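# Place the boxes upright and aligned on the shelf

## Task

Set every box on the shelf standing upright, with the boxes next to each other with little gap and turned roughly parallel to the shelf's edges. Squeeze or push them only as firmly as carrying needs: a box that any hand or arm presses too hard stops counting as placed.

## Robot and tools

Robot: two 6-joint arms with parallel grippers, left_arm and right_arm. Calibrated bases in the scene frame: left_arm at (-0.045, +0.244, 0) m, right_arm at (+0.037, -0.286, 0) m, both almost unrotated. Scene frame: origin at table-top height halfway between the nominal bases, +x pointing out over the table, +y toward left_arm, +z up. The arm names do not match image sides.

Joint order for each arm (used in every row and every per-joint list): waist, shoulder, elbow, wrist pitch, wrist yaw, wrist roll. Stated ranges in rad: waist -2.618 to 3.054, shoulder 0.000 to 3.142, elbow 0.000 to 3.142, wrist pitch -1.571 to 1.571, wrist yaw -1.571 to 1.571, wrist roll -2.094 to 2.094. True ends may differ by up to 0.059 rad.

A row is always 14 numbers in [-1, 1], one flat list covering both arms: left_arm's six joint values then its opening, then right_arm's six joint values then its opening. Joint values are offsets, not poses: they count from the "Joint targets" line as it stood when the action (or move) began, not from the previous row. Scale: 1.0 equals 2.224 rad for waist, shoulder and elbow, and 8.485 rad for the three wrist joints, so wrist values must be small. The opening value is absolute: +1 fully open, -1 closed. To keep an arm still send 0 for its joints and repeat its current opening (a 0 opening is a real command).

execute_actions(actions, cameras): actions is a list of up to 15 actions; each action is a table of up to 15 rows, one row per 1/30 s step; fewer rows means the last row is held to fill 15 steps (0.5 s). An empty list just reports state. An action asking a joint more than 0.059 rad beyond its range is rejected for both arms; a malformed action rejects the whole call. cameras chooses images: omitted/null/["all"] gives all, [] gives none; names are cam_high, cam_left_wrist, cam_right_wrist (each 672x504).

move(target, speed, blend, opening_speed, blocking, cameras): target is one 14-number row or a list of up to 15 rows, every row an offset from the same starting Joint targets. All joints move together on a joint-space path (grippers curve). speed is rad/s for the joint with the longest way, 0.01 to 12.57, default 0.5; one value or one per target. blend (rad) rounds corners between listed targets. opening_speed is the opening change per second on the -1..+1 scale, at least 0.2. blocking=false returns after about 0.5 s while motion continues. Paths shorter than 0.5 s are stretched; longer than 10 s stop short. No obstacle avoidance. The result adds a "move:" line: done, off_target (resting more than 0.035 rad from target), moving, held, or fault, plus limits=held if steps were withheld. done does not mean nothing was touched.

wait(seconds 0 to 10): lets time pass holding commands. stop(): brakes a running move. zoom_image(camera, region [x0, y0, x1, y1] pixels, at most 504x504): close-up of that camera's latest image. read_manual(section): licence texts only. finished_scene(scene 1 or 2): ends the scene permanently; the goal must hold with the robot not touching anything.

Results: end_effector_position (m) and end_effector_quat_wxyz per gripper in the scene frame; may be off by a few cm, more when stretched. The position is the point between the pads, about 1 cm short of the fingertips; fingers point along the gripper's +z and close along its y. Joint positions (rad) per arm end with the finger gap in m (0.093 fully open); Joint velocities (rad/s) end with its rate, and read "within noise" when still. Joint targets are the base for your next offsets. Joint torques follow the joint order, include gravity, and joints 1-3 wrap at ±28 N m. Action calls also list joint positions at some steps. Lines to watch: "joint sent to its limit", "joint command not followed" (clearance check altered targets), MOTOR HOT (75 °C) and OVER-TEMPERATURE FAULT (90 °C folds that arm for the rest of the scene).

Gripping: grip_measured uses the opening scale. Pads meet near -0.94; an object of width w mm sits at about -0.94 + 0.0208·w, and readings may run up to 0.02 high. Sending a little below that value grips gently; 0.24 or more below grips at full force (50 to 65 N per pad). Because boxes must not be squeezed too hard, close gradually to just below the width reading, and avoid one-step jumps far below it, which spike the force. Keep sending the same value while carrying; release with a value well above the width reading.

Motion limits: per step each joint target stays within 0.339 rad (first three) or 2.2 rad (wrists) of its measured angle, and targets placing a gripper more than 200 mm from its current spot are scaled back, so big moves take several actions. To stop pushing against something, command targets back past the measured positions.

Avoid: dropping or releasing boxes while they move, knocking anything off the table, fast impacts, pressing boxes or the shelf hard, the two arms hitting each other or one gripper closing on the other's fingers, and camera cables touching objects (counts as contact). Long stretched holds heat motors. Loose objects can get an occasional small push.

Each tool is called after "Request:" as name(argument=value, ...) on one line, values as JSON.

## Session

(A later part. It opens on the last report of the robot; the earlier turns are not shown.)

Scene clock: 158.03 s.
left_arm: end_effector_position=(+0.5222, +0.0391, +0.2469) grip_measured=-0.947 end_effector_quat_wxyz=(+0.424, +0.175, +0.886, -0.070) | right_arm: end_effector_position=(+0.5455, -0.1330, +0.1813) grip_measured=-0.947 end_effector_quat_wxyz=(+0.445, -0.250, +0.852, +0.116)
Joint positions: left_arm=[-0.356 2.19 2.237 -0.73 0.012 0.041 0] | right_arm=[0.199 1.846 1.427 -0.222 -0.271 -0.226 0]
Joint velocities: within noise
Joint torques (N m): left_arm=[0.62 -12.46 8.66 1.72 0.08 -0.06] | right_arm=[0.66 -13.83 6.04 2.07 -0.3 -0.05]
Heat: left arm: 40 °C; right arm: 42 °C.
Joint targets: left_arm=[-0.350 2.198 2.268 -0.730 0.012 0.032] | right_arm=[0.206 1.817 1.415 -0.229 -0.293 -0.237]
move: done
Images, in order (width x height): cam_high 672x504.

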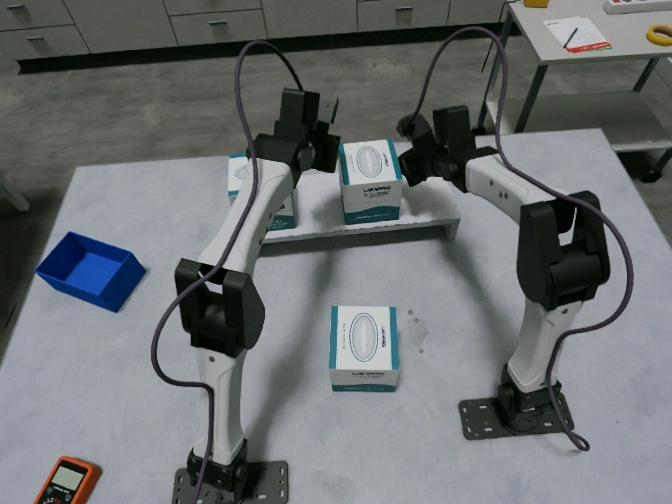

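Request:
move(target=[[0.0,-0.1,-0.12,0.006,0.003,0.002,-0.95,-0.0135,0,0,0,0,0,-0.95],[0.0283,-0.4173,-0.5517,0.0377,0.0134,0.0088,-0.95,-0.0126,0.0373,-0.0148,0.0034,0.0062,0.0037,-0.95],[0.0283,-0.4173,-0.5517,0.0377,0.0134,0.0088,-0.95,0.0625,0.0594,0.027,0.004,0.0216,0.0171,-0.95],[0.0283,-0.4173,-0.5517,0.0377,0.0134,0.0088,-0.95,0.1111,0.0863,0.0647,0.0028,0.0312,0.0253,-0.95]], speed=[0.3,0.5,0.08,0.08], blend=[0,0,0.02,0])

Request:
zoom_image(camera="cam_high", region=[220, 120, 490, 270])

Scene clock: 166.30 s.
left_arm: end_effector_position=(+0.3201, +0.1184, +0.2088) grip_measured=-0.947 end_effector_quat_wxyz=(+0.414, +0.192, +0.885, -0.091) | right_arm: end_effector_position=(+0.5398, -0.0336, +0.1462) grip_measured=-0.947 end_effector_quat_wxyz=(+0.417, -0.226, +0.874, +0.107)
Joint positions: left_arm=[-0.293 1.298 1.044 -0.446 0.115 0.093 0] | right_arm=[0.446 1.994 1.532 -0.219 -0.039 -0.034 0]
Joint velocities: within noise
Joint torques (N m): left_arm=[0.68 -8.17 5.89 1.94 0.24 0.17] | right_arm=[0.75 -11.14 9.21 2.28 0.18 0.19]
Heat: left arm: 40 °C; right arm: 41 °C.
Joint targets: left_arm=[-0.287 1.270 1.040 -0.410 0.126 0.107] | right_arm=[0.453 2.009 1.559 -0.205 -0.029 -0.022]
move: off_target (left_arm); left_arm: the wrist pitch is farthest, 0.036 rad from its target

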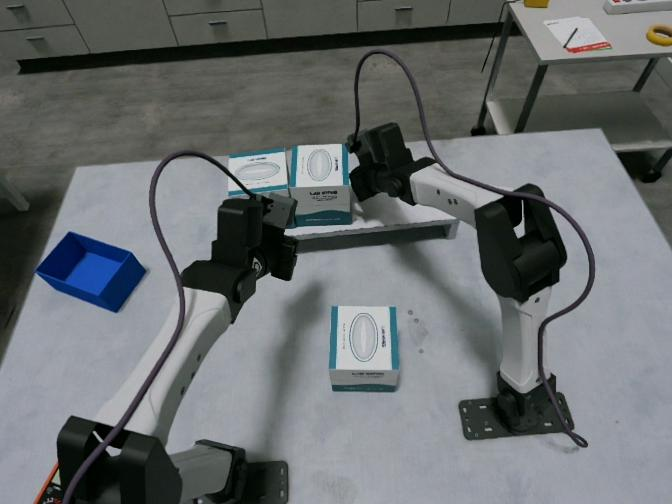

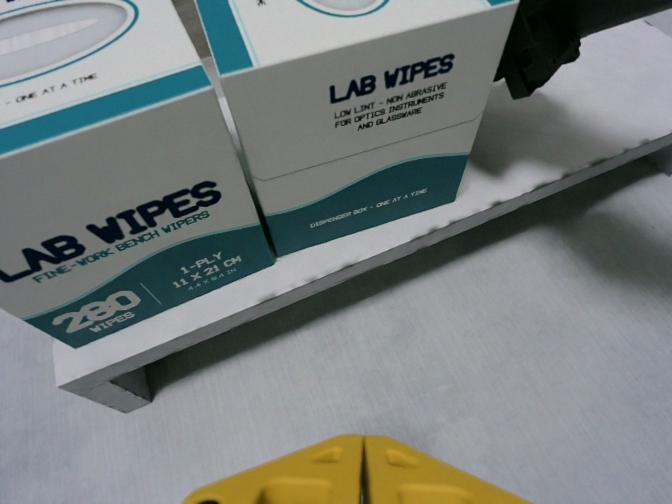

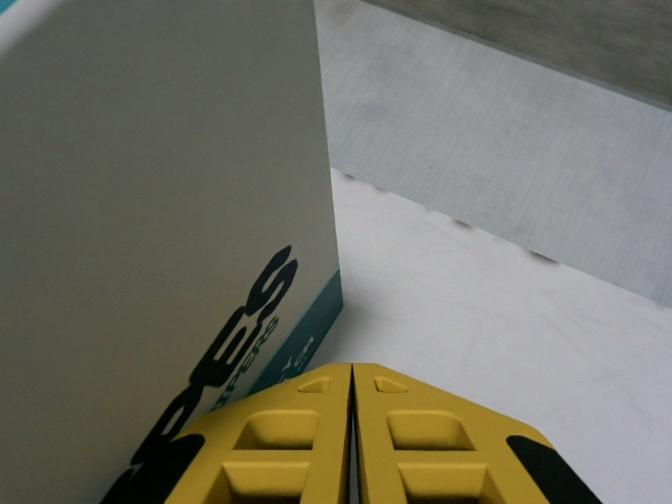

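Scaled by 1.867 from the camera's 672x504 image, which has a finer 960x720 frame.

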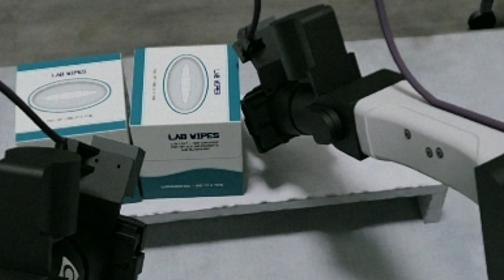

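Request:
move(target=[[0,0,0,0,0,0,-0.95,-0.018,0,0,0,0,0,-0.95],[0,0,0,0,0,0,-0.95,-0.0337,0.0468,0.0755,-0.01,-0.0072,-0.0064,-0.95],[0,0,0,0,0,0,-0.95,-0.0126,0.0576,0.0922,-0.0118,-0.0025,-0.0021,-0.95]], speed=[0.15,0.15,0.06])

Request:
zoom_image(camera="cam_high", region=[220, 130, 370, 250])

Scene clock: 169.47 s.
left_arm: end_effector_position=(+0.3201, +0.1184, +0.2088) grip_measured=-0.947 end_effector_quat_wxyz=(+0.414, +0.192, +0.885, -0.091) | right_arm: end_effector_position=(+0.5770, -0.0317, +0.1525) grip_measured=-0.947 end_effector_quat_wxyz=(+0.422, -0.224, +0.872, +0.106)
Joint positions: left_arm=[-0.293 1.298 1.044 -0.446 0.115 0.093 0] | right_arm=[0.416 2.119 1.738 -0.291 -0.059 -0.051 0]
Joint velocities: within noise
Joint torques (N m): left_arm=[0.83 -8.14 5.86 1.98 0.22 0.14] | right_arm=[0.96 -12.08 9.14 2 0.15 0.16]
Heat: left arm: 39 °C; right arm: 41 °C.
Joint targets: left_arm=[-0.287 1.270 1.040 -0.410 0.126 0.107] | right_arm=[0.425 2.137 1.764 -0.305 -0.050 -0.040]
move: off_target (left_arm); left_arm: the wrist pitch is farthest, 0.036 rad from its target

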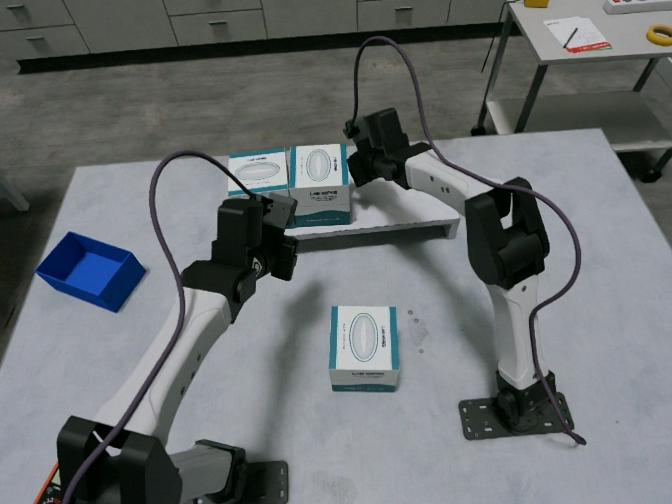

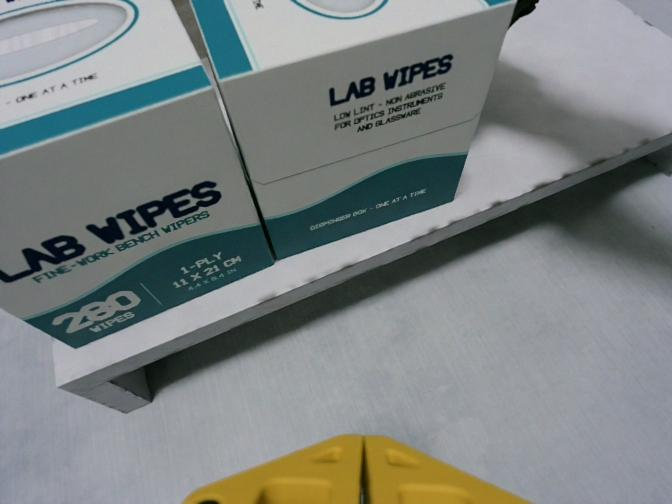

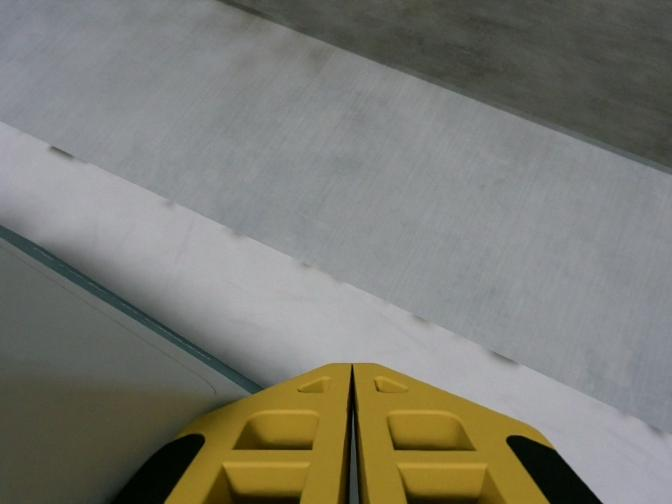

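Scaled by 3.360 from the camera's 672x504 image, which has a finer 960x720 frame.

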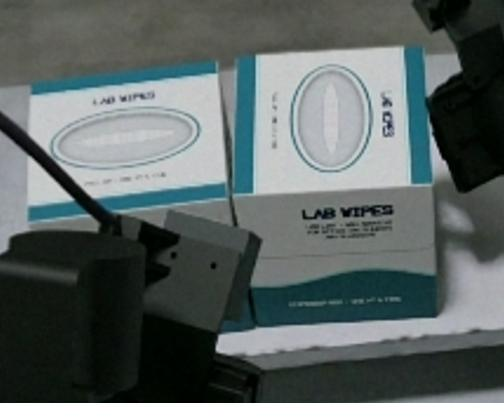

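Request:
move(target=[0,0,0,0,0,0,-0.95,0.0072,0,0,0,0,0,-0.95], speed=0.05, cameras=["cam_high"])

Request:
zoom_image(camera="cam_high", region=[220, 130, 370, 250])

Scene clock: 170.30 s.
left_arm: end_effector_position=(+0.3201, +0.1184, +0.2088) grip_measured=-0.947 end_effector_quat_wxyz=(+0.414, +0.192, +0.885, -0.091) | right_arm: end_effector_position=(+0.5734, -0.0241, +0.1525) grip_measured=-0.947 end_effector_quat_wxyz=(+0.421, -0.229, +0.871, +0.108)
Joint positions: left_arm=[-0.293 1.298 1.044 -0.446 0.115 0.093 0] | right_arm=[0.431 2.119 1.738 -0.291 -0.056 -0.05 0]
Joint velocities: within noise
Joint torques (N m): left_arm=[0.69 -8.08 5.83 1.96 0.24 0.13] | right_arm=[1.03 -12.05 9.2 1.99 0.14 0.15]
Heat: left arm: 39 °C; right arm: 41 °C.
Joint targets: left_arm=[-0.287 1.270 1.040 -0.410 0.126 0.107] | right_arm=[0.441 2.137 1.764 -0.305 -0.050 -0.040]
move: off_target (left_arm); left_arm: the wrist pitch is farthest, 0.036 rad from its target
Images, in order (width x height): cam_high 672x504.

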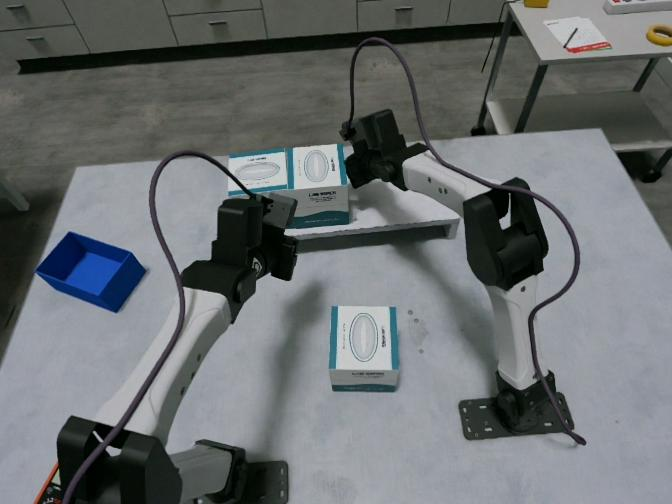

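Scaled by 3.360 from the camera's 672x504 image, which has a finer 960x720 frame.

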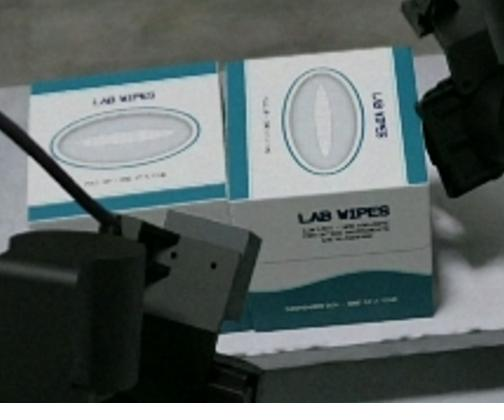

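Request:
move(target=[0,0,0,0,0,0,-0.95,0.0045,0,0,0,0,0,-0.95], speed=0.05, cameras=["cam_high","cam_left_wrist"])

Request:
zoom_image(camera="cam_high", region=[220, 130, 370, 250])

Scene clock: 171.13 s.
left_arm: end_effector_position=(+0.3201, +0.1184, +0.2088) grip_measured=-0.947 end_effector_quat_wxyz=(+0.414, +0.192, +0.885, -0.091) | right_arm: end_effector_position=(+0.5714, -0.0202, +0.1524) grip_measured=-0.947 end_effector_quat_wxyz=(+0.421, -0.232, +0.870, +0.109)
Joint positions: left_arm=[-0.293 1.298 1.044 -0.446 0.115 0.093 0] | right_arm=[0.439 2.119 1.738 -0.291 -0.054 -0.049 0]
Joint velocities: within noise
Joint torques (N m): left_arm=[0.68 -8.14 5.86 1.98 0.21 0.14] | right_arm=[1.31 -12.18 9.18 2 0.11 0.14]
Heat: left arm: 39 °C; right arm: 41 °C.
Joint targets: left_arm=[-0.287 1.270 1.040 -0.410 0.126 0.107] | right_arm=[0.451 2.137 1.764 -0.305 -0.050 -0.040]
move: off_target (left_arm); left_arm: the wrist pitch is farthest, 0.036 rad from its target
Images, in order (width x height): cam_high 672x504, cam_left_wrist 672x504.

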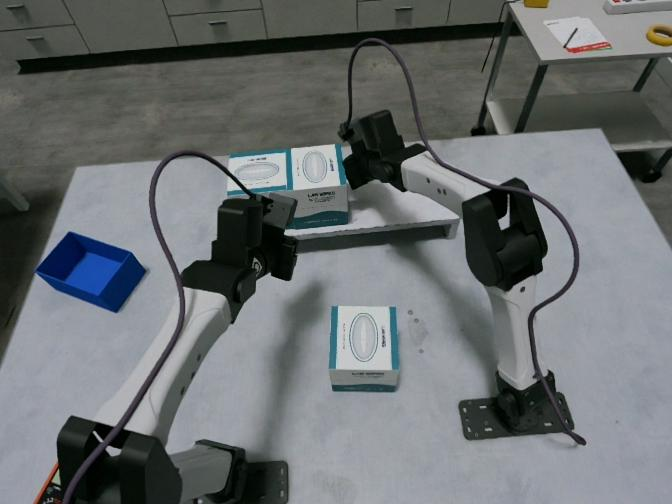

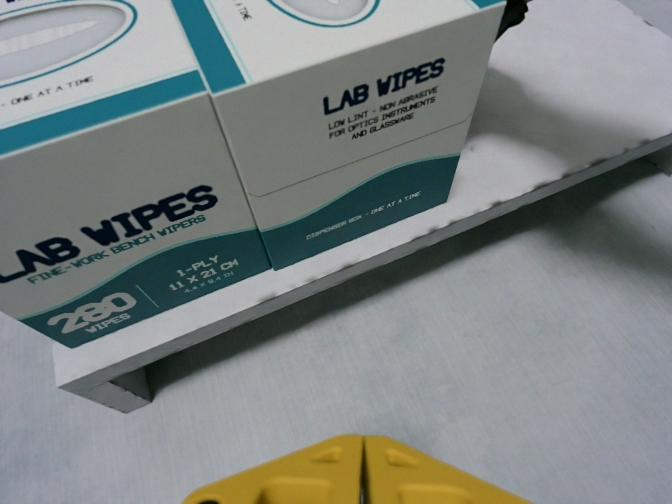

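Scaled by 3.360 from the camera's 672x504 image, which has a finer 960x720 frame.

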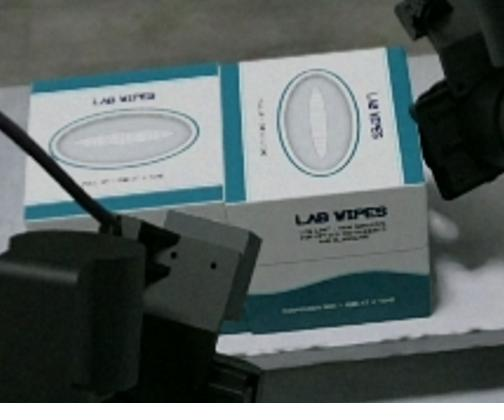

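Request:
move(target=[[0,0,0,0,0,0,-0.95,-0.018,0,0,0,0,0,-0.95],[-0.174,-0.2518,-0.1484,-0.033,-0.0284,-0.0244,-0.95,-0.0454,-0.2415,-0.0737,-0.0348,0.0295,0.0283,-0.95],[-0.174,-0.2518,-0.1484,-0.033,-0.0284,-0.0244,-0.95,0.3858,-0.6596,-0.4559,-0.0784,0.0779,0.0787,-0.95]], speed=[0.15,0.5,0.7], blend=[0.01,0.05,0])

Request:
zoom_image(camera="cam_high", region=[220, 130, 490, 260])

Scene clock: 175.97 s.
left_arm: end_effector_position=(+0.1648, +0.1039, +0.1923) grip_measured=-0.947 end_effector_quat_wxyz=(+0.412, +0.232, +0.874, -0.112) | right_arm: end_effector_position=(+0.1773, -0.1263, +0.1960) grip_measured=-0.947 end_effector_quat_wxyz=(+0.414, -0.211, +0.878, +0.112)
Joint positions: left_arm=[-0.668 0.715 0.714 -0.692 -0.1 -0.089 0] | right_arm=[1.303 0.674 0.759 -0.955 0.596 0.615 0]
Joint velocities: within noise
Joint torques (N m): left_arm=[-0.13 -0.91 5.65 1.69 -0.16 -0.14] | right_arm=[0.66 -0.02 5.65 1.57 0.61 0.17]
Heat: left arm: 39 °C; right arm: 41 °C.
Joint targets: left_arm=[-0.674 0.710 0.710 -0.690 -0.115 -0.101] | right_arm=[1.309 0.670 0.750 -0.970 0.611 0.628]
move: done

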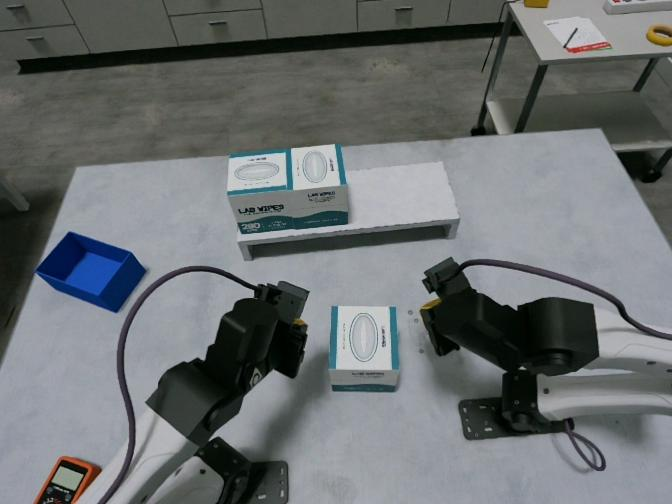

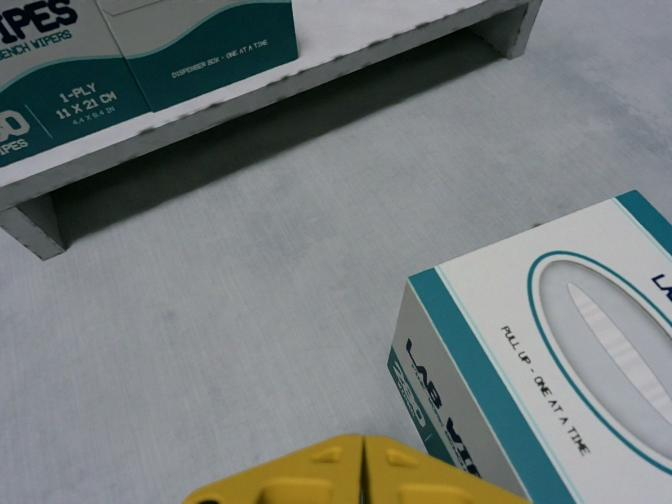

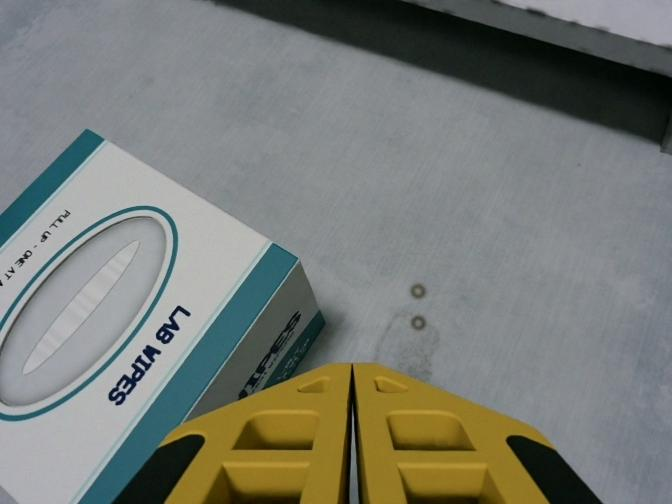

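Scaled by 1.867 from the camera's 672x504 image, which has a finer 960x720 frame.

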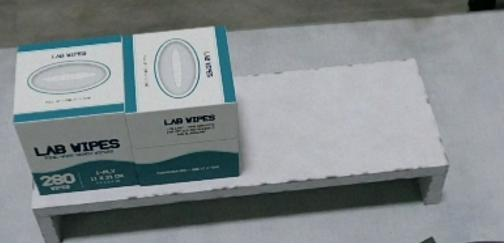

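Request:
zoom_image(camera="cam_high", region=[220, 140, 300, 270])

Scaled by 3.877 from the camera's 672x504 image, which has a finer 960x720 frame.

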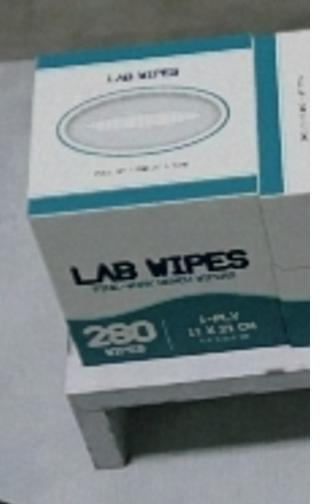

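Request:
move(target=[[-0.4465,0.3058,0.2136,-0.066,-0.0886,-0.1563,-0.95,-0.3683,0.254,0.1034,0.0613,-0.0632,-0.0669,-0.95],[-0.4465,0.3651,0.009,0.0035,-0.0886,-0.1563,-0.95,-0.3683,0.254,0.1034,0.0613,-0.0632,-0.0669,-0.95]], speed=[0.7,0.4], blend=[0.02,0])

Request:
zoom_image(camera="cam_high", region=[200, 250, 480, 500])

Scene clock: 182.50 s.
left_arm: end_effector_position=(+0.0614, -0.0060, +0.0617) grip_measured=-0.947 end_effector_quat_wxyz=(+0.410, +0.086, +0.908, -0.031) | right_arm: end_effector_position=(+0.3605, -0.1256, +0.1891) grip_measured=-0.947 end_effector_quat_wxyz=(+0.395, -0.179, +0.898, +0.073)
Joint positions: left_arm=[-1.662 1.515 0.732 -0.684 -0.842 -1.413 0] | right_arm=[0.494 1.228 0.953 -0.471 0.089 0.07 0]
Joint velocities: within noise
Joint torques (N m): left_arm=[-0.16 -5.01 4.42 0.7 -0.8 -0.12] | right_arm=[-0.39 -4.31 9.26 2.28 -0.03 -0.03]
Heat: left arm: 39 °C; right arm: 41 °C.
Joint targets: left_arm=[-1.667 1.522 0.730 -0.660 -0.867 -1.427] | right_arm=[0.490 1.235 0.980 -0.450 0.075 0.060]
move: done

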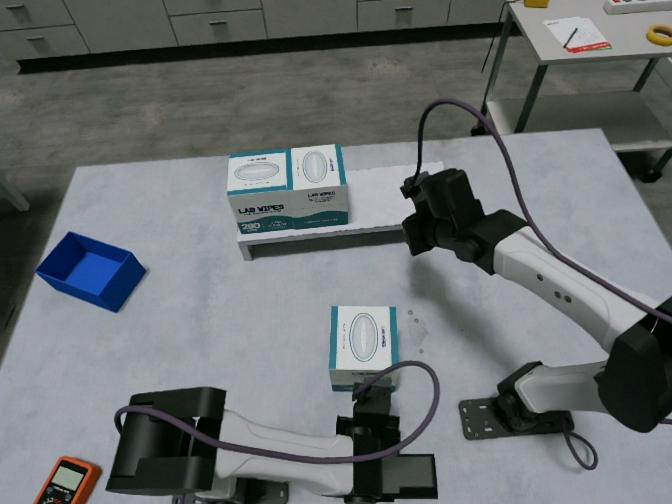

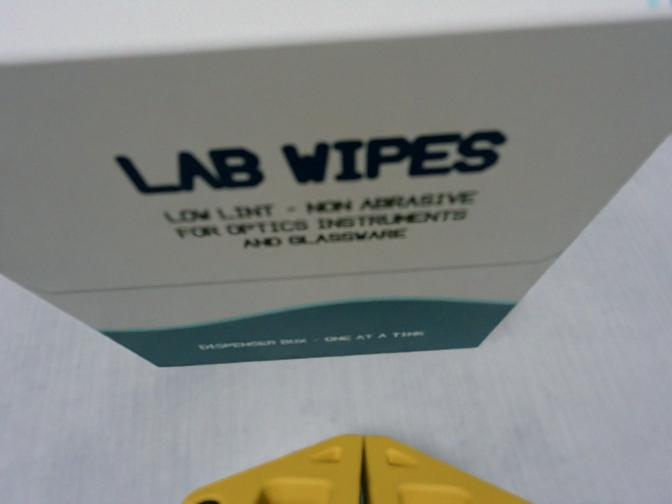

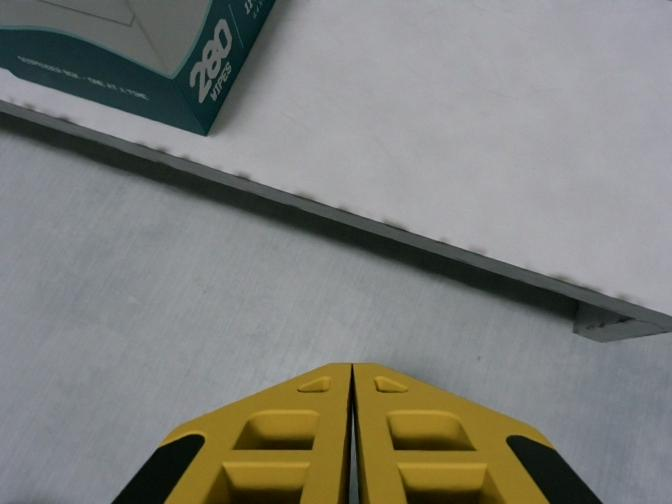

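Scaled by 1.800 from the camera's 672x504 image, which has a finer 960x720 frame.

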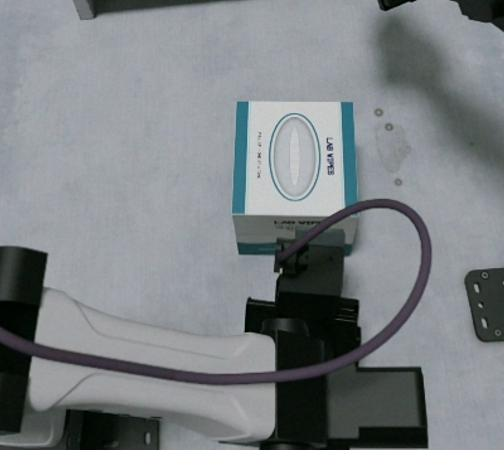

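Request:
move(target=[[0.1589,-0.0346,-0.0373,0.0466,0.0136,0.0586,-0.95,0,0,0,0,0,0,-0.95],[0.2603,0.0036,-0.018,0.0707,0.0273,0.0885,-0.95,0,0,0,0,0,0,-0.95],[0.317,0.0382,0.009,0.081,0.0367,0.1029,-0.95,0,0,0,0,0,0,-0.95]], speed=[0.2,0.2,0.15], blend=[0.05,0.05,0])

Request:
zoom_image(camera="cam_high", region=[220, 200, 480, 420])

Scene clock: 188.40 s.
left_arm: end_effector_position=(+0.2387, -0.0032, +0.0581) grip_measured=-0.947 end_effector_quat_wxyz=(+0.410, +0.086, +0.908, -0.032) | right_arm: end_effector_position=(+0.3606, -0.1256, +0.1892) grip_measured=-0.947 end_effector_quat_wxyz=(+0.396, -0.179, +0.898, +0.073)
Joint positions: left_arm=[-0.968 1.598 0.72 -0.017 -0.557 -0.566 0] | right_arm=[0.494 1.228 0.953 -0.471 0.089 0.069 0]
Joint velocities: within noise
Joint torques (N m): left_arm=[0.76 -6.09 7.69 1.78 -0.25 0.11] | right_arm=[-0.44 -4.33 9.22 2.28 -0.05 -0.03]
Heat: left arm: 39 °C; right arm: 41 °C.
Joint targets: left_arm=[-0.962 1.607 0.750 0.027 -0.555 -0.553] | right_arm=[0.490 1.235 0.980 -0.450 0.075 0.060]
move: off_target (left_arm); left_arm: the wrist pitch is farthest, 0.044 rad from its target

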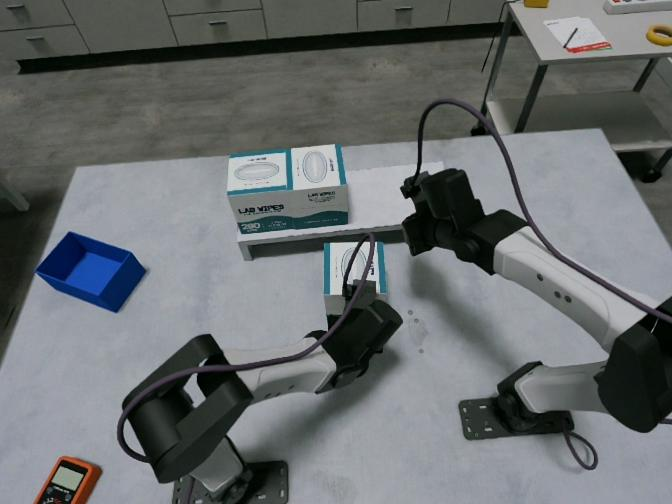

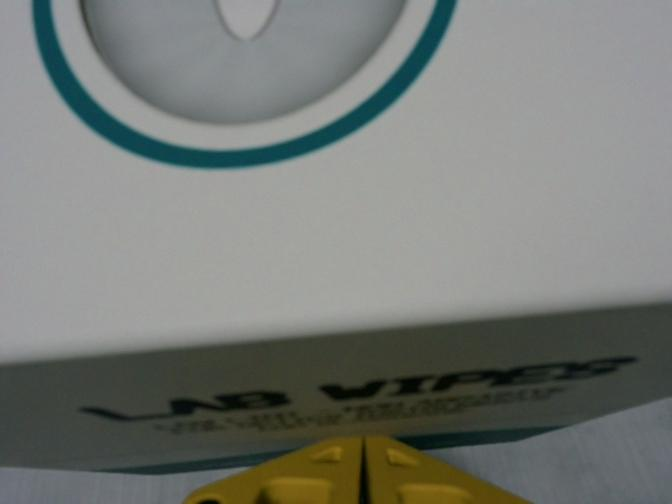

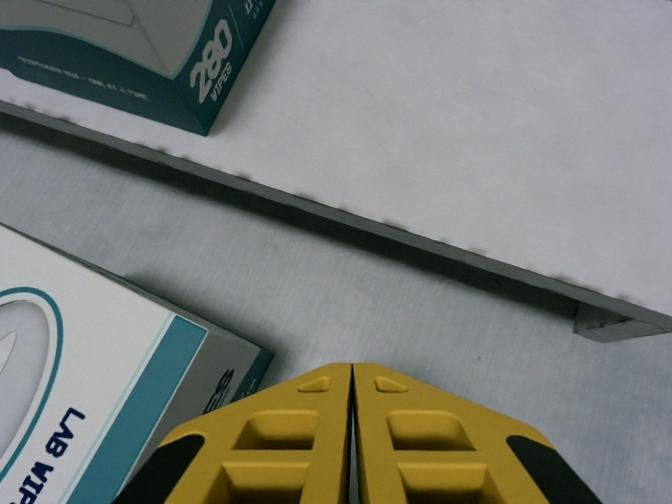

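Scaled by 1.938 from the camera's 672x504 image, which has a finer 960x720 frame.

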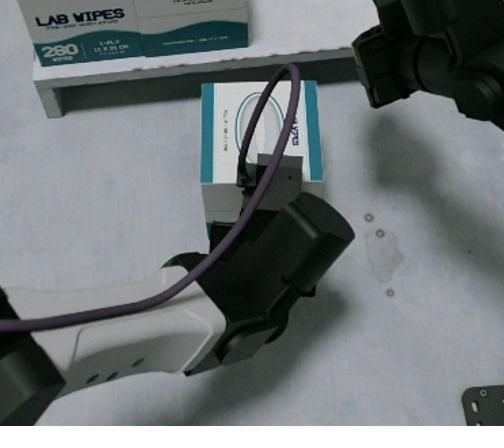

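Request:
move(target=[[-0.0576,-0.036,-0.027,-0.0094,-0.01,-0.015,-0.95,0,0,0,0,0,0,-0.95],[-0.0576,-0.0841,0.1439,-0.0503,-0.01,-0.015,-0.95,0,0,0,0,0,0,-0.95],[0.3035,-0.1515,0.1308,-0.0515,0.0803,0.0778,-0.95,0,0,0,0,0,0,-0.95],[0.281,-0.0225,-0.0238,0.0167,0.0854,0.0823,-0.95,0.0585,0.0405,-0.2131,0.066,0.0183,0.0164,-0.95],[0.281,-0.0594,0.0072,0.0047,0.0854,0.0823,-0.95,0.0585,0.0081,-0.1812,0.054,0.0183,0.0164,-0.95]], speed=[0.25,0.5,0.7,0.4,0.08], blend=[0,0.04,0.02,0,0])

Request:
zoom_image(camera="cam_high", region=[270, 210, 450, 400])

Scene clock: 195.40 s.
left_arm: end_effector_position=(+0.3291, +0.0926, +0.0916) grip_measured=-0.947 end_effector_quat_wxyz=(+0.406, +0.234, +0.876, -0.111) | right_arm: end_effector_position=(+0.3417, -0.1123, +0.0969) grip_measured=-0.947 end_effector_quat_wxyz=(+0.426, -0.149, +0.889, +0.075)
Joint positions: left_arm=[-0.331 1.509 0.735 0.061 0.159 0.131 0] | right_arm=[0.614 1.27 0.553 0.02 0.217 0.188 0]
Joint velocities: within noise
Joint torques (N m): left_arm=[-0.21 -9.96 8.35 1.67 0.23 0.15] | right_arm=[0.62 -6.37 8.47 1.97 0.33 0.16]
Heat: left arm: 39 °C; right arm: 42 °C.
Joint targets: left_arm=[-0.337 1.475 0.766 0.067 0.169 0.145] | right_arm=[0.620 1.253 0.577 0.008 0.230 0.199]
move: done

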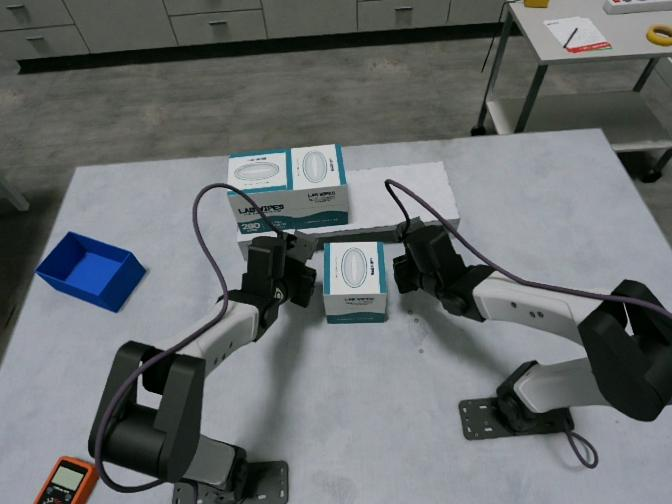

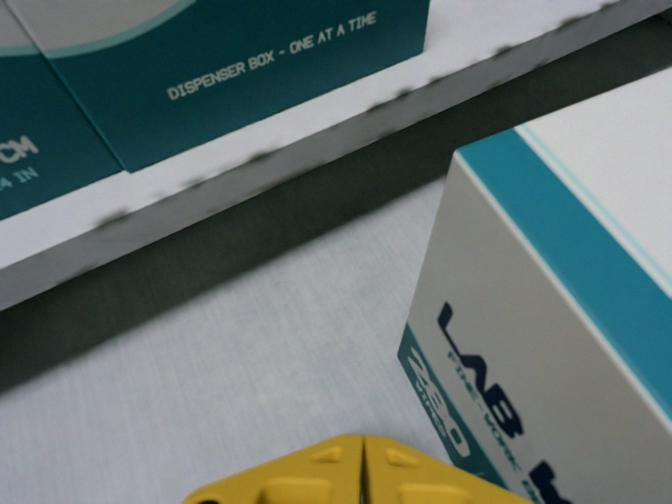

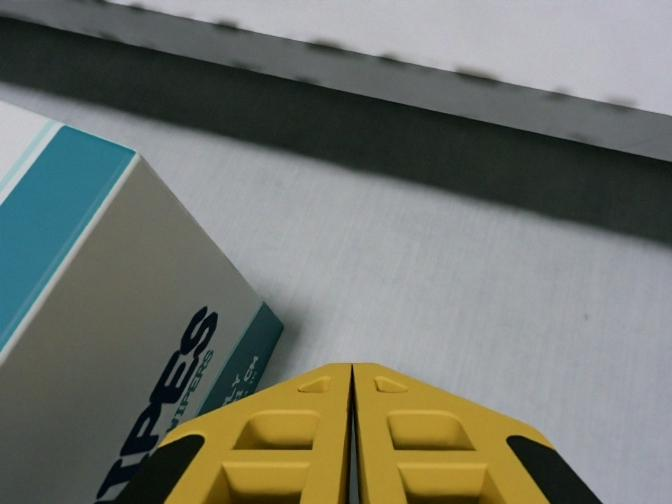

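Scaled by 2.653 from the camera's 672x504 image, which has a finer 960x720 frame.

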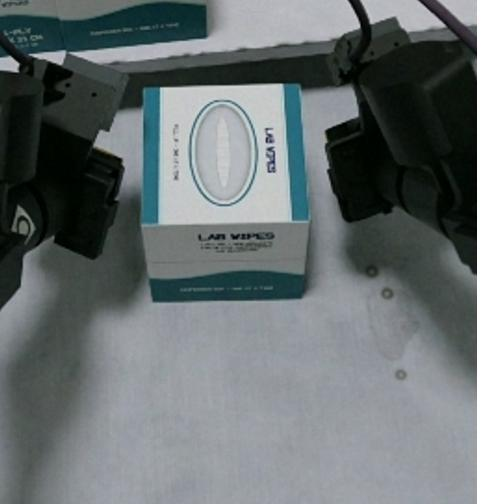

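Request:
move(target=[-0.02,0,0,0,0,0,-0.95,0.028,0,0,0,0,0,-0.95], speed=0.08, cameras=[])

Request:
move(target=[-0.0036,0,0,0,0,0,-0.95,0.0045,0,0,0,0,0,-0.95], speed=0.05, cameras=[])

Scene clock: 197.17 s.
left_arm: end_effector_position=(+0.3220, +0.0763, +0.0916) grip_measured=-0.947 end_effector_quat_wxyz=(+0.403, +0.253, +0.871, -0.120) | right_arm: end_effector_position=(+0.3303, -0.0939, +0.0969) grip_measured=-0.947 end_effector_quat_wxyz=(+0.423, -0.176, +0.884, +0.088)
Joint positions: left_arm=[-0.375 1.509 0.735 0.061 0.16 0.131 0] | right_arm=[0.676 1.27 0.553 0.02 0.218 0.188 0]
Joint velocities: within noise
Joint torques (N m): left_arm=[-0.18 -10.02 8.25 1.67 0.29 0.17] | right_arm=[0.66 -6.35 8.49 1.96 0.34 0.16]
Heat: left arm: 39 °C; right arm: 42 °C.
Joint targets: left_arm=[-0.381 1.475 0.766 0.067 0.169 0.145] | right_arm=[0.682 1.253 0.577 0.008 0.230 0.199]
move: done
No camera images: "cameras" was empty.

Scene clock: 197.90 s.
left_arm: end_effector_position=(+0.3213, +0.0749, +0.0915) grip_measured=-0.947 end_effector_quat_wxyz=(+0.403, +0.255, +0.871, -0.120) | right_arm: end_effector_position=(+0.3289, -0.0920, +0.0968) grip_measured=-0.947 end_effector_quat_wxyz=(+0.423, -0.179, +0.884, +0.089)
Joint positions: left_arm=[-0.378 1.509 0.735 0.06 0.16 0.131 0] | right_arm=[0.684 1.27 0.553 0.019 0.221 0.188 0]
Joint velocities: within noise
Joint torques (N m): left_arm=[-0.79 -10.04 8.17 1.68 0.26 0.13] | right_arm=[0.85 -6.45 8.5 1.99 0.3 0.15]
Heat: left arm: 39 °C; right arm: 42 °C.
Joint targets: left_arm=[-0.389 1.475 0.766 0.067 0.169 0.145] | right_arm=[0.693 1.253 0.577 0.008 0.230 0.199]
move: done
No camera images: "cameras" was empty.

Request:
move(target=[-0.0045,0,0,0,0,0,-0.95,0.0063,0,0,0,0,0,-0.95], speed=0.05, cameras=[])

Request:
move(target=[-0.0036,0,0,0,0,0,-0.95,0.0054,0,0,0,0,0,-0.95], speed=0.05, cameras=["cam_high"])

Scene clock: 198.83 s.
left_arm: end_effector_position=(+0.3206, +0.0733, +0.0914) grip_measured=-0.947 end_effector_quat_wxyz=(+0.403, +0.257, +0.870, -0.121) | right_arm: end_effector_position=(+0.3280, -0.0915, +0.0968) grip_measured=-0.947 end_effector_quat_wxyz=(+0.424, -0.180, +0.884, +0.085)
Joint positions: left_arm=[-0.383 1.509 0.735 0.06 0.158 0.131 0] | right_arm=[0.693 1.27 0.553 0.017 0.234 0.189 0]
Joint velocities: within noise
Joint torques (N m): left_arm=[-1.1 -9.92 8.28 1.71 0.24 0.14] | right_arm=[1.4 -6.34 8.44 1.98 0.14 0.13]
Heat: left arm: 39 °C; right arm: 42 °C.
Joint targets: left_arm=[-0.399 1.475 0.766 0.067 0.169 0.145] | right_arm=[0.706 1.253 0.577 0.008 0.230 0.199]
move: done
No camera images: "cameras" was empty.

Scene clock: 199.57 s.
left_arm: end_effector_position=(+0.3205, +0.0730, +0.0913) grip_measured=-0.947 end_effector_quat_wxyz=(+0.403, +0.257, +0.870, -0.118) | right_arm: end_effector_position=(+0.3275, -0.0912, +0.0969) grip_measured=-0.947 end_effector_quat_wxyz=(+0.425, -0.180, +0.883, +0.081)
Joint positions: left_arm=[-0.388 1.509 0.735 0.06 0.15 0.131 0] | right_arm=[0.701 1.27 0.553 0.016 0.247 0.191 0]
Joint velocities: within noise
Joint torques (N m): left_arm=[-1.44 -9.92 8.25 1.71 0.36 0.09] | right_arm=[1.81 -6.34 8.39 1.99 0 0.12]
Heat: left arm: 39 °C; right arm: 42 °C.
Joint targets: left_arm=[-0.407 1.475 0.766 0.067 0.169 0.145] | right_arm=[0.718 1.253 0.577 0.008 0.230 0.199]
move: done
Images, in order (width x height): cam_high 672x504.

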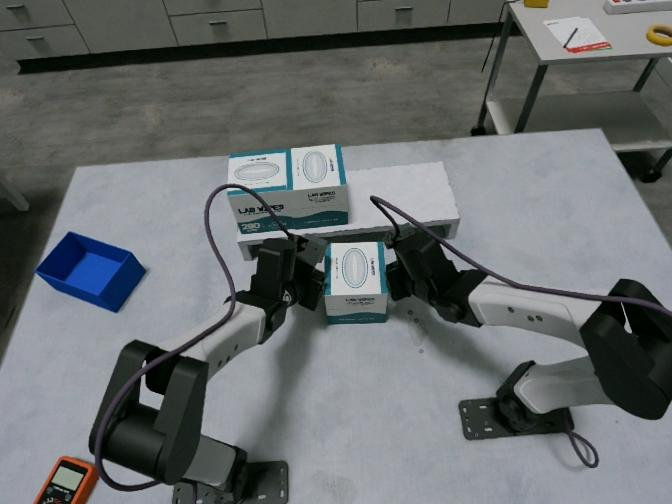

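Request:
move(target=[-0.0009,-0.0198,0.0265,-0.0099,0,0,-0.95,0.0023,-0.02,0.0305,-0.011,0,0,-0.95], speed=0.08, cameras=["cam_high"])

Request:
zoom_image(camera="cam_high", region=[270, 210, 450, 400])

Scene clock: 201.57 s.
left_arm: end_effector_position=(+0.3173, +0.0722, +0.1079) grip_measured=-0.947 end_effector_quat_wxyz=(+0.396, +0.260, +0.873, -0.117) | right_arm: end_effector_position=(+0.3239, -0.0925, +0.1121) grip_measured=-0.947 end_effector_quat_wxyz=(+0.416, -0.184, +0.887, +0.077)
Joint positions: left_arm=[-0.393 1.468 0.786 -0.048 0.149 0.132 0] | right_arm=[0.705 1.229 0.611 -0.107 0.248 0.191 0]
Joint velocities: within noise
Joint torques (N m): left_arm=[-1.05 -10.13 9.14 1.87 0.35 0.11] | right_arm=[1.88 -6.48 9.46 2.27 0.02 0.13]
Heat: left arm: 39 °C; right arm: 42 °C.
Joint targets: left_arm=[-0.409 1.431 0.825 -0.017 0.169 0.145] | right_arm=[0.724 1.209 0.645 -0.085 0.230 0.199]
move: off_target (left_arm); left_arm: the elbow is farthest, 0.039 rad from its target
Images, in order (width x height): cam_high 672x504.

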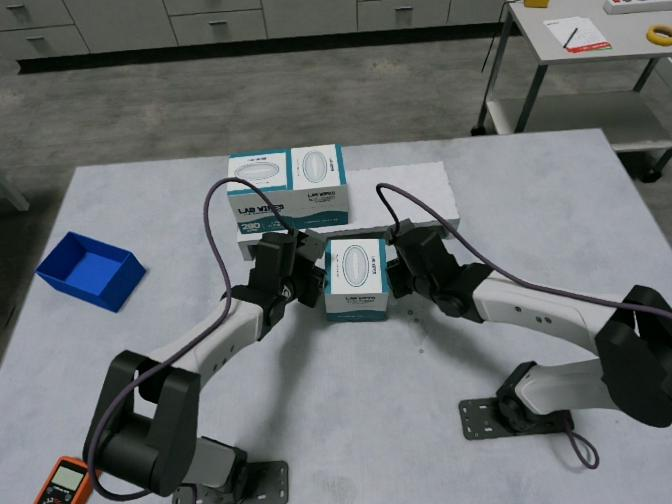

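Scaled by 2.653 from the camera's 672x504 image, which has a finer 960x720 frame.

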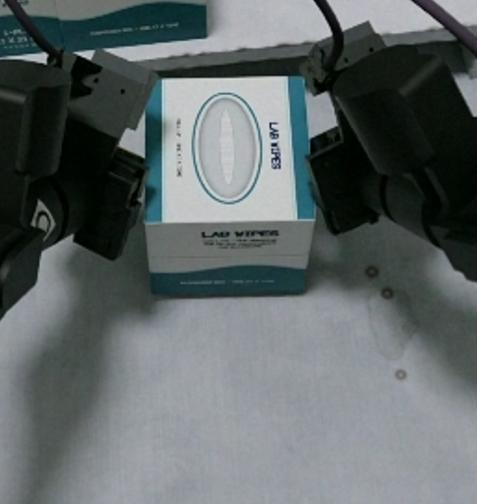

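Request:
move(target=[0,-0.0418,0.1502,-0.0484,0,0,-0.95,0,-0.0319,0.1639,-0.0484,0,0,-0.95], speed=0.15)

Request:
zoom_image(camera="cam_high", region=[220, 130, 490, 320])

Scene clock: 205.13 s.
left_arm: end_effector_position=(+0.3212, +0.0737, +0.2141) grip_measured=-0.947 end_effector_quat_wxyz=(+0.409, +0.256, +0.869, -0.111) | right_arm: end_effector_position=(+0.3286, -0.0923, +0.2211) grip_measured=-0.947 end_effector_quat_wxyz=(+0.433, -0.176, +0.880, +0.076)
Joint positions: left_arm=[-0.393 1.37 1.121 -0.454 0.131 0.132 0] | right_arm=[0.706 1.154 0.978 -0.513 0.268 0.191 0]
Joint velocities: within noise
Joint torques (N m): left_arm=[-1.17 -9.11 9.61 1.88 0.56 0.11] | right_arm=[1.73 -5.7 9.52 2.29 -0.23 0.12]
Heat: left arm: 39 °C; right arm: 42 °C.
Joint targets: left_arm=[-0.409 1.338 1.159 -0.428 0.169 0.145] | right_arm=[0.724 1.138 1.009 -0.496 0.230 0.199]
move: off_target (left_arm, right_arm); left_arm: the elbow is farthest, 0.038 rad from its target; right_arm: the wrist yaw is farthest, 0.038 rad from its target

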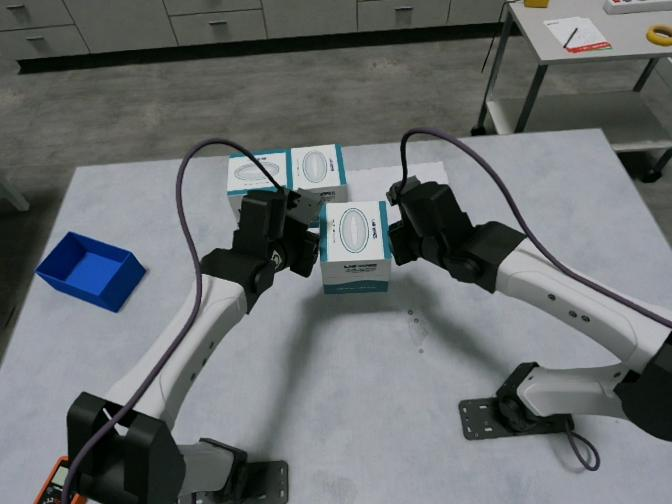

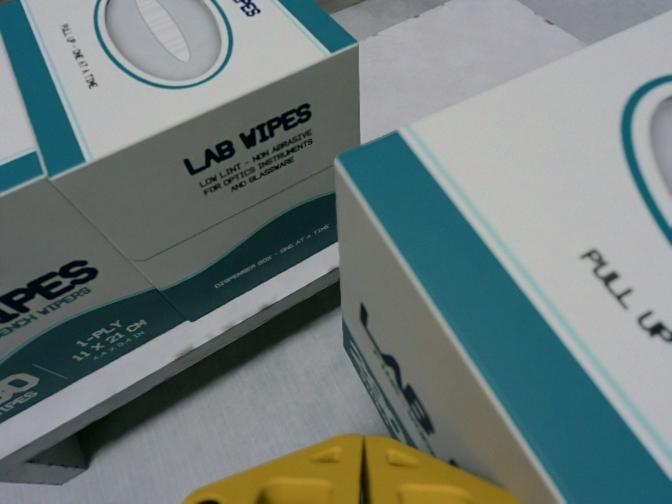

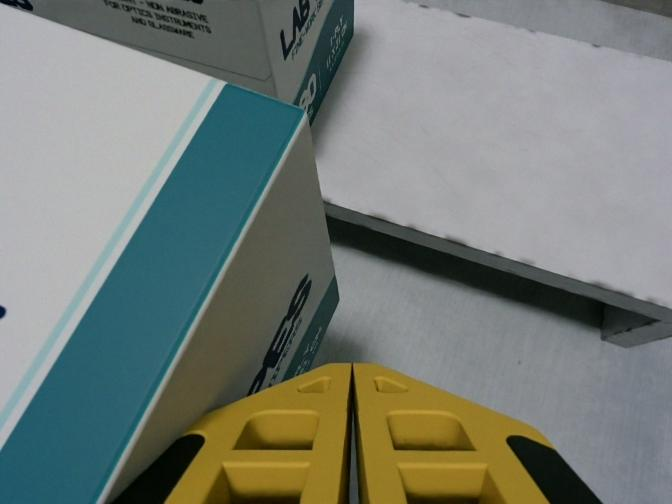

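Scaled by 1.867 from the camera's 672x504 image, which has a finer 960x720 frame.

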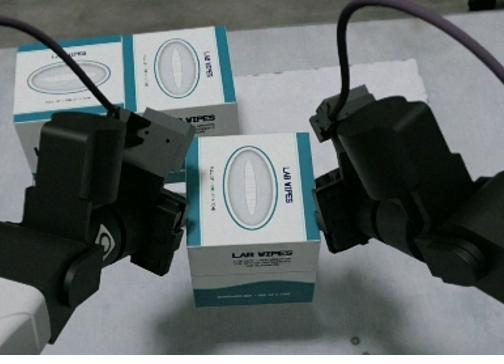

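Request:
move(target=[[-0.0579,0.1099,0.0909,0.0035,-0.0138,-0.0117,-0.95,-0.1506,0.0149,0.0023,0.0052,-0.0333,-0.0265,-0.95],[-0.0981,0.2206,0.2161,-0.0011,-0.024,-0.0203,-0.95,-0.2788,0.0726,0.0406,0.0064,-0.0619,-0.0492,-0.95]], speed=[0.2,0.2], blend=[0.03,0])

Request:
zoom_image(camera="cam_high", region=[220, 130, 490, 320])

Scene clock: 212.47 s.
left_arm: end_effector_position=(+0.3915, -0.0435, +0.2178) grip_measured=-0.947 end_effector_quat_wxyz=(+0.409, +0.251, +0.871, -0.106) | right_arm: end_effector_position=(+0.4122, -0.2055, +0.2189) grip_measured=-0.947 end_effector_quat_wxyz=(+0.425, -0.190, +0.881, +0.088)
Joint positions: left_arm=[-0.611 1.82 1.597 -0.477 -0.049 -0.015 0] | right_arm=[0.098 1.293 1.069 -0.474 -0.242 -0.207 0]
Joint velocities: within noise
Joint torques (N m): left_arm=[-1.17 -9.5 9.58 2 0.23 -0.15] | right_arm=[0.58 -5 9.48 2.44 -0.66 -0.04]
Heat: left arm: 41 °C; right arm: 43 °C.
Joint targets: left_arm=[-0.628 1.829 1.640 -0.437 -0.034 -0.027] | right_arm=[0.104 1.299 1.100 -0.442 -0.295 -0.218]
move: off_target (left_arm, right_arm); left_arm: the elbow is farthest, 0.043 rad from its target; right_arm: the wrist yaw is farthest, 0.053 rad from its target

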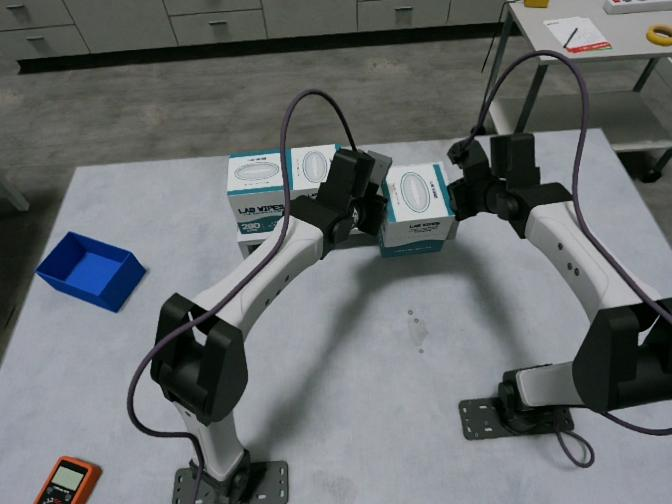

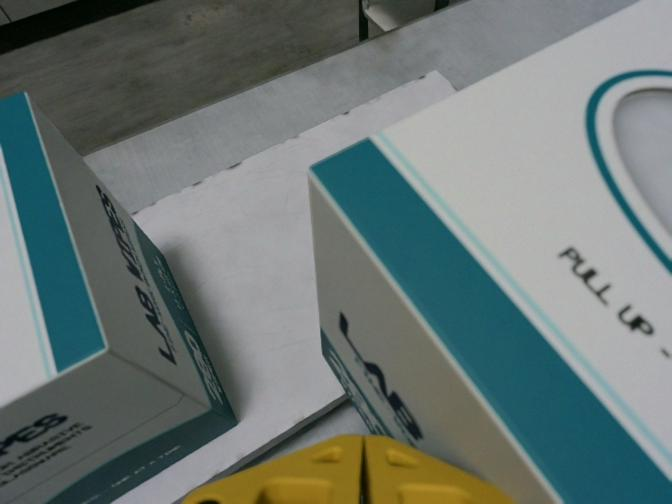

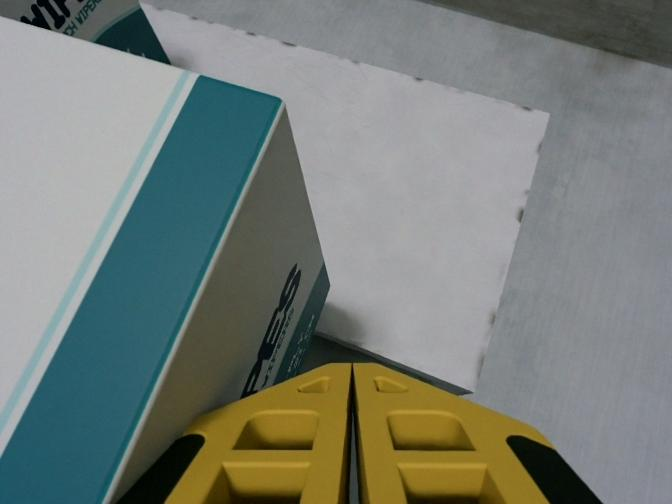

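Scaled by 1.867 from the camera's 672x504 image, which has a finer 960x720 frame.

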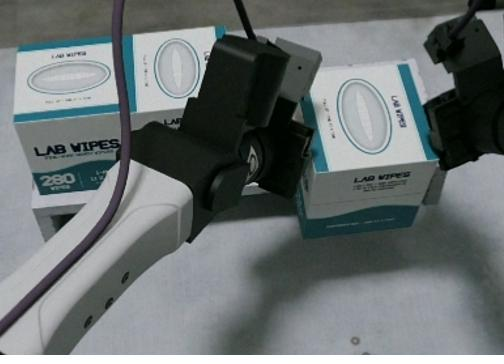

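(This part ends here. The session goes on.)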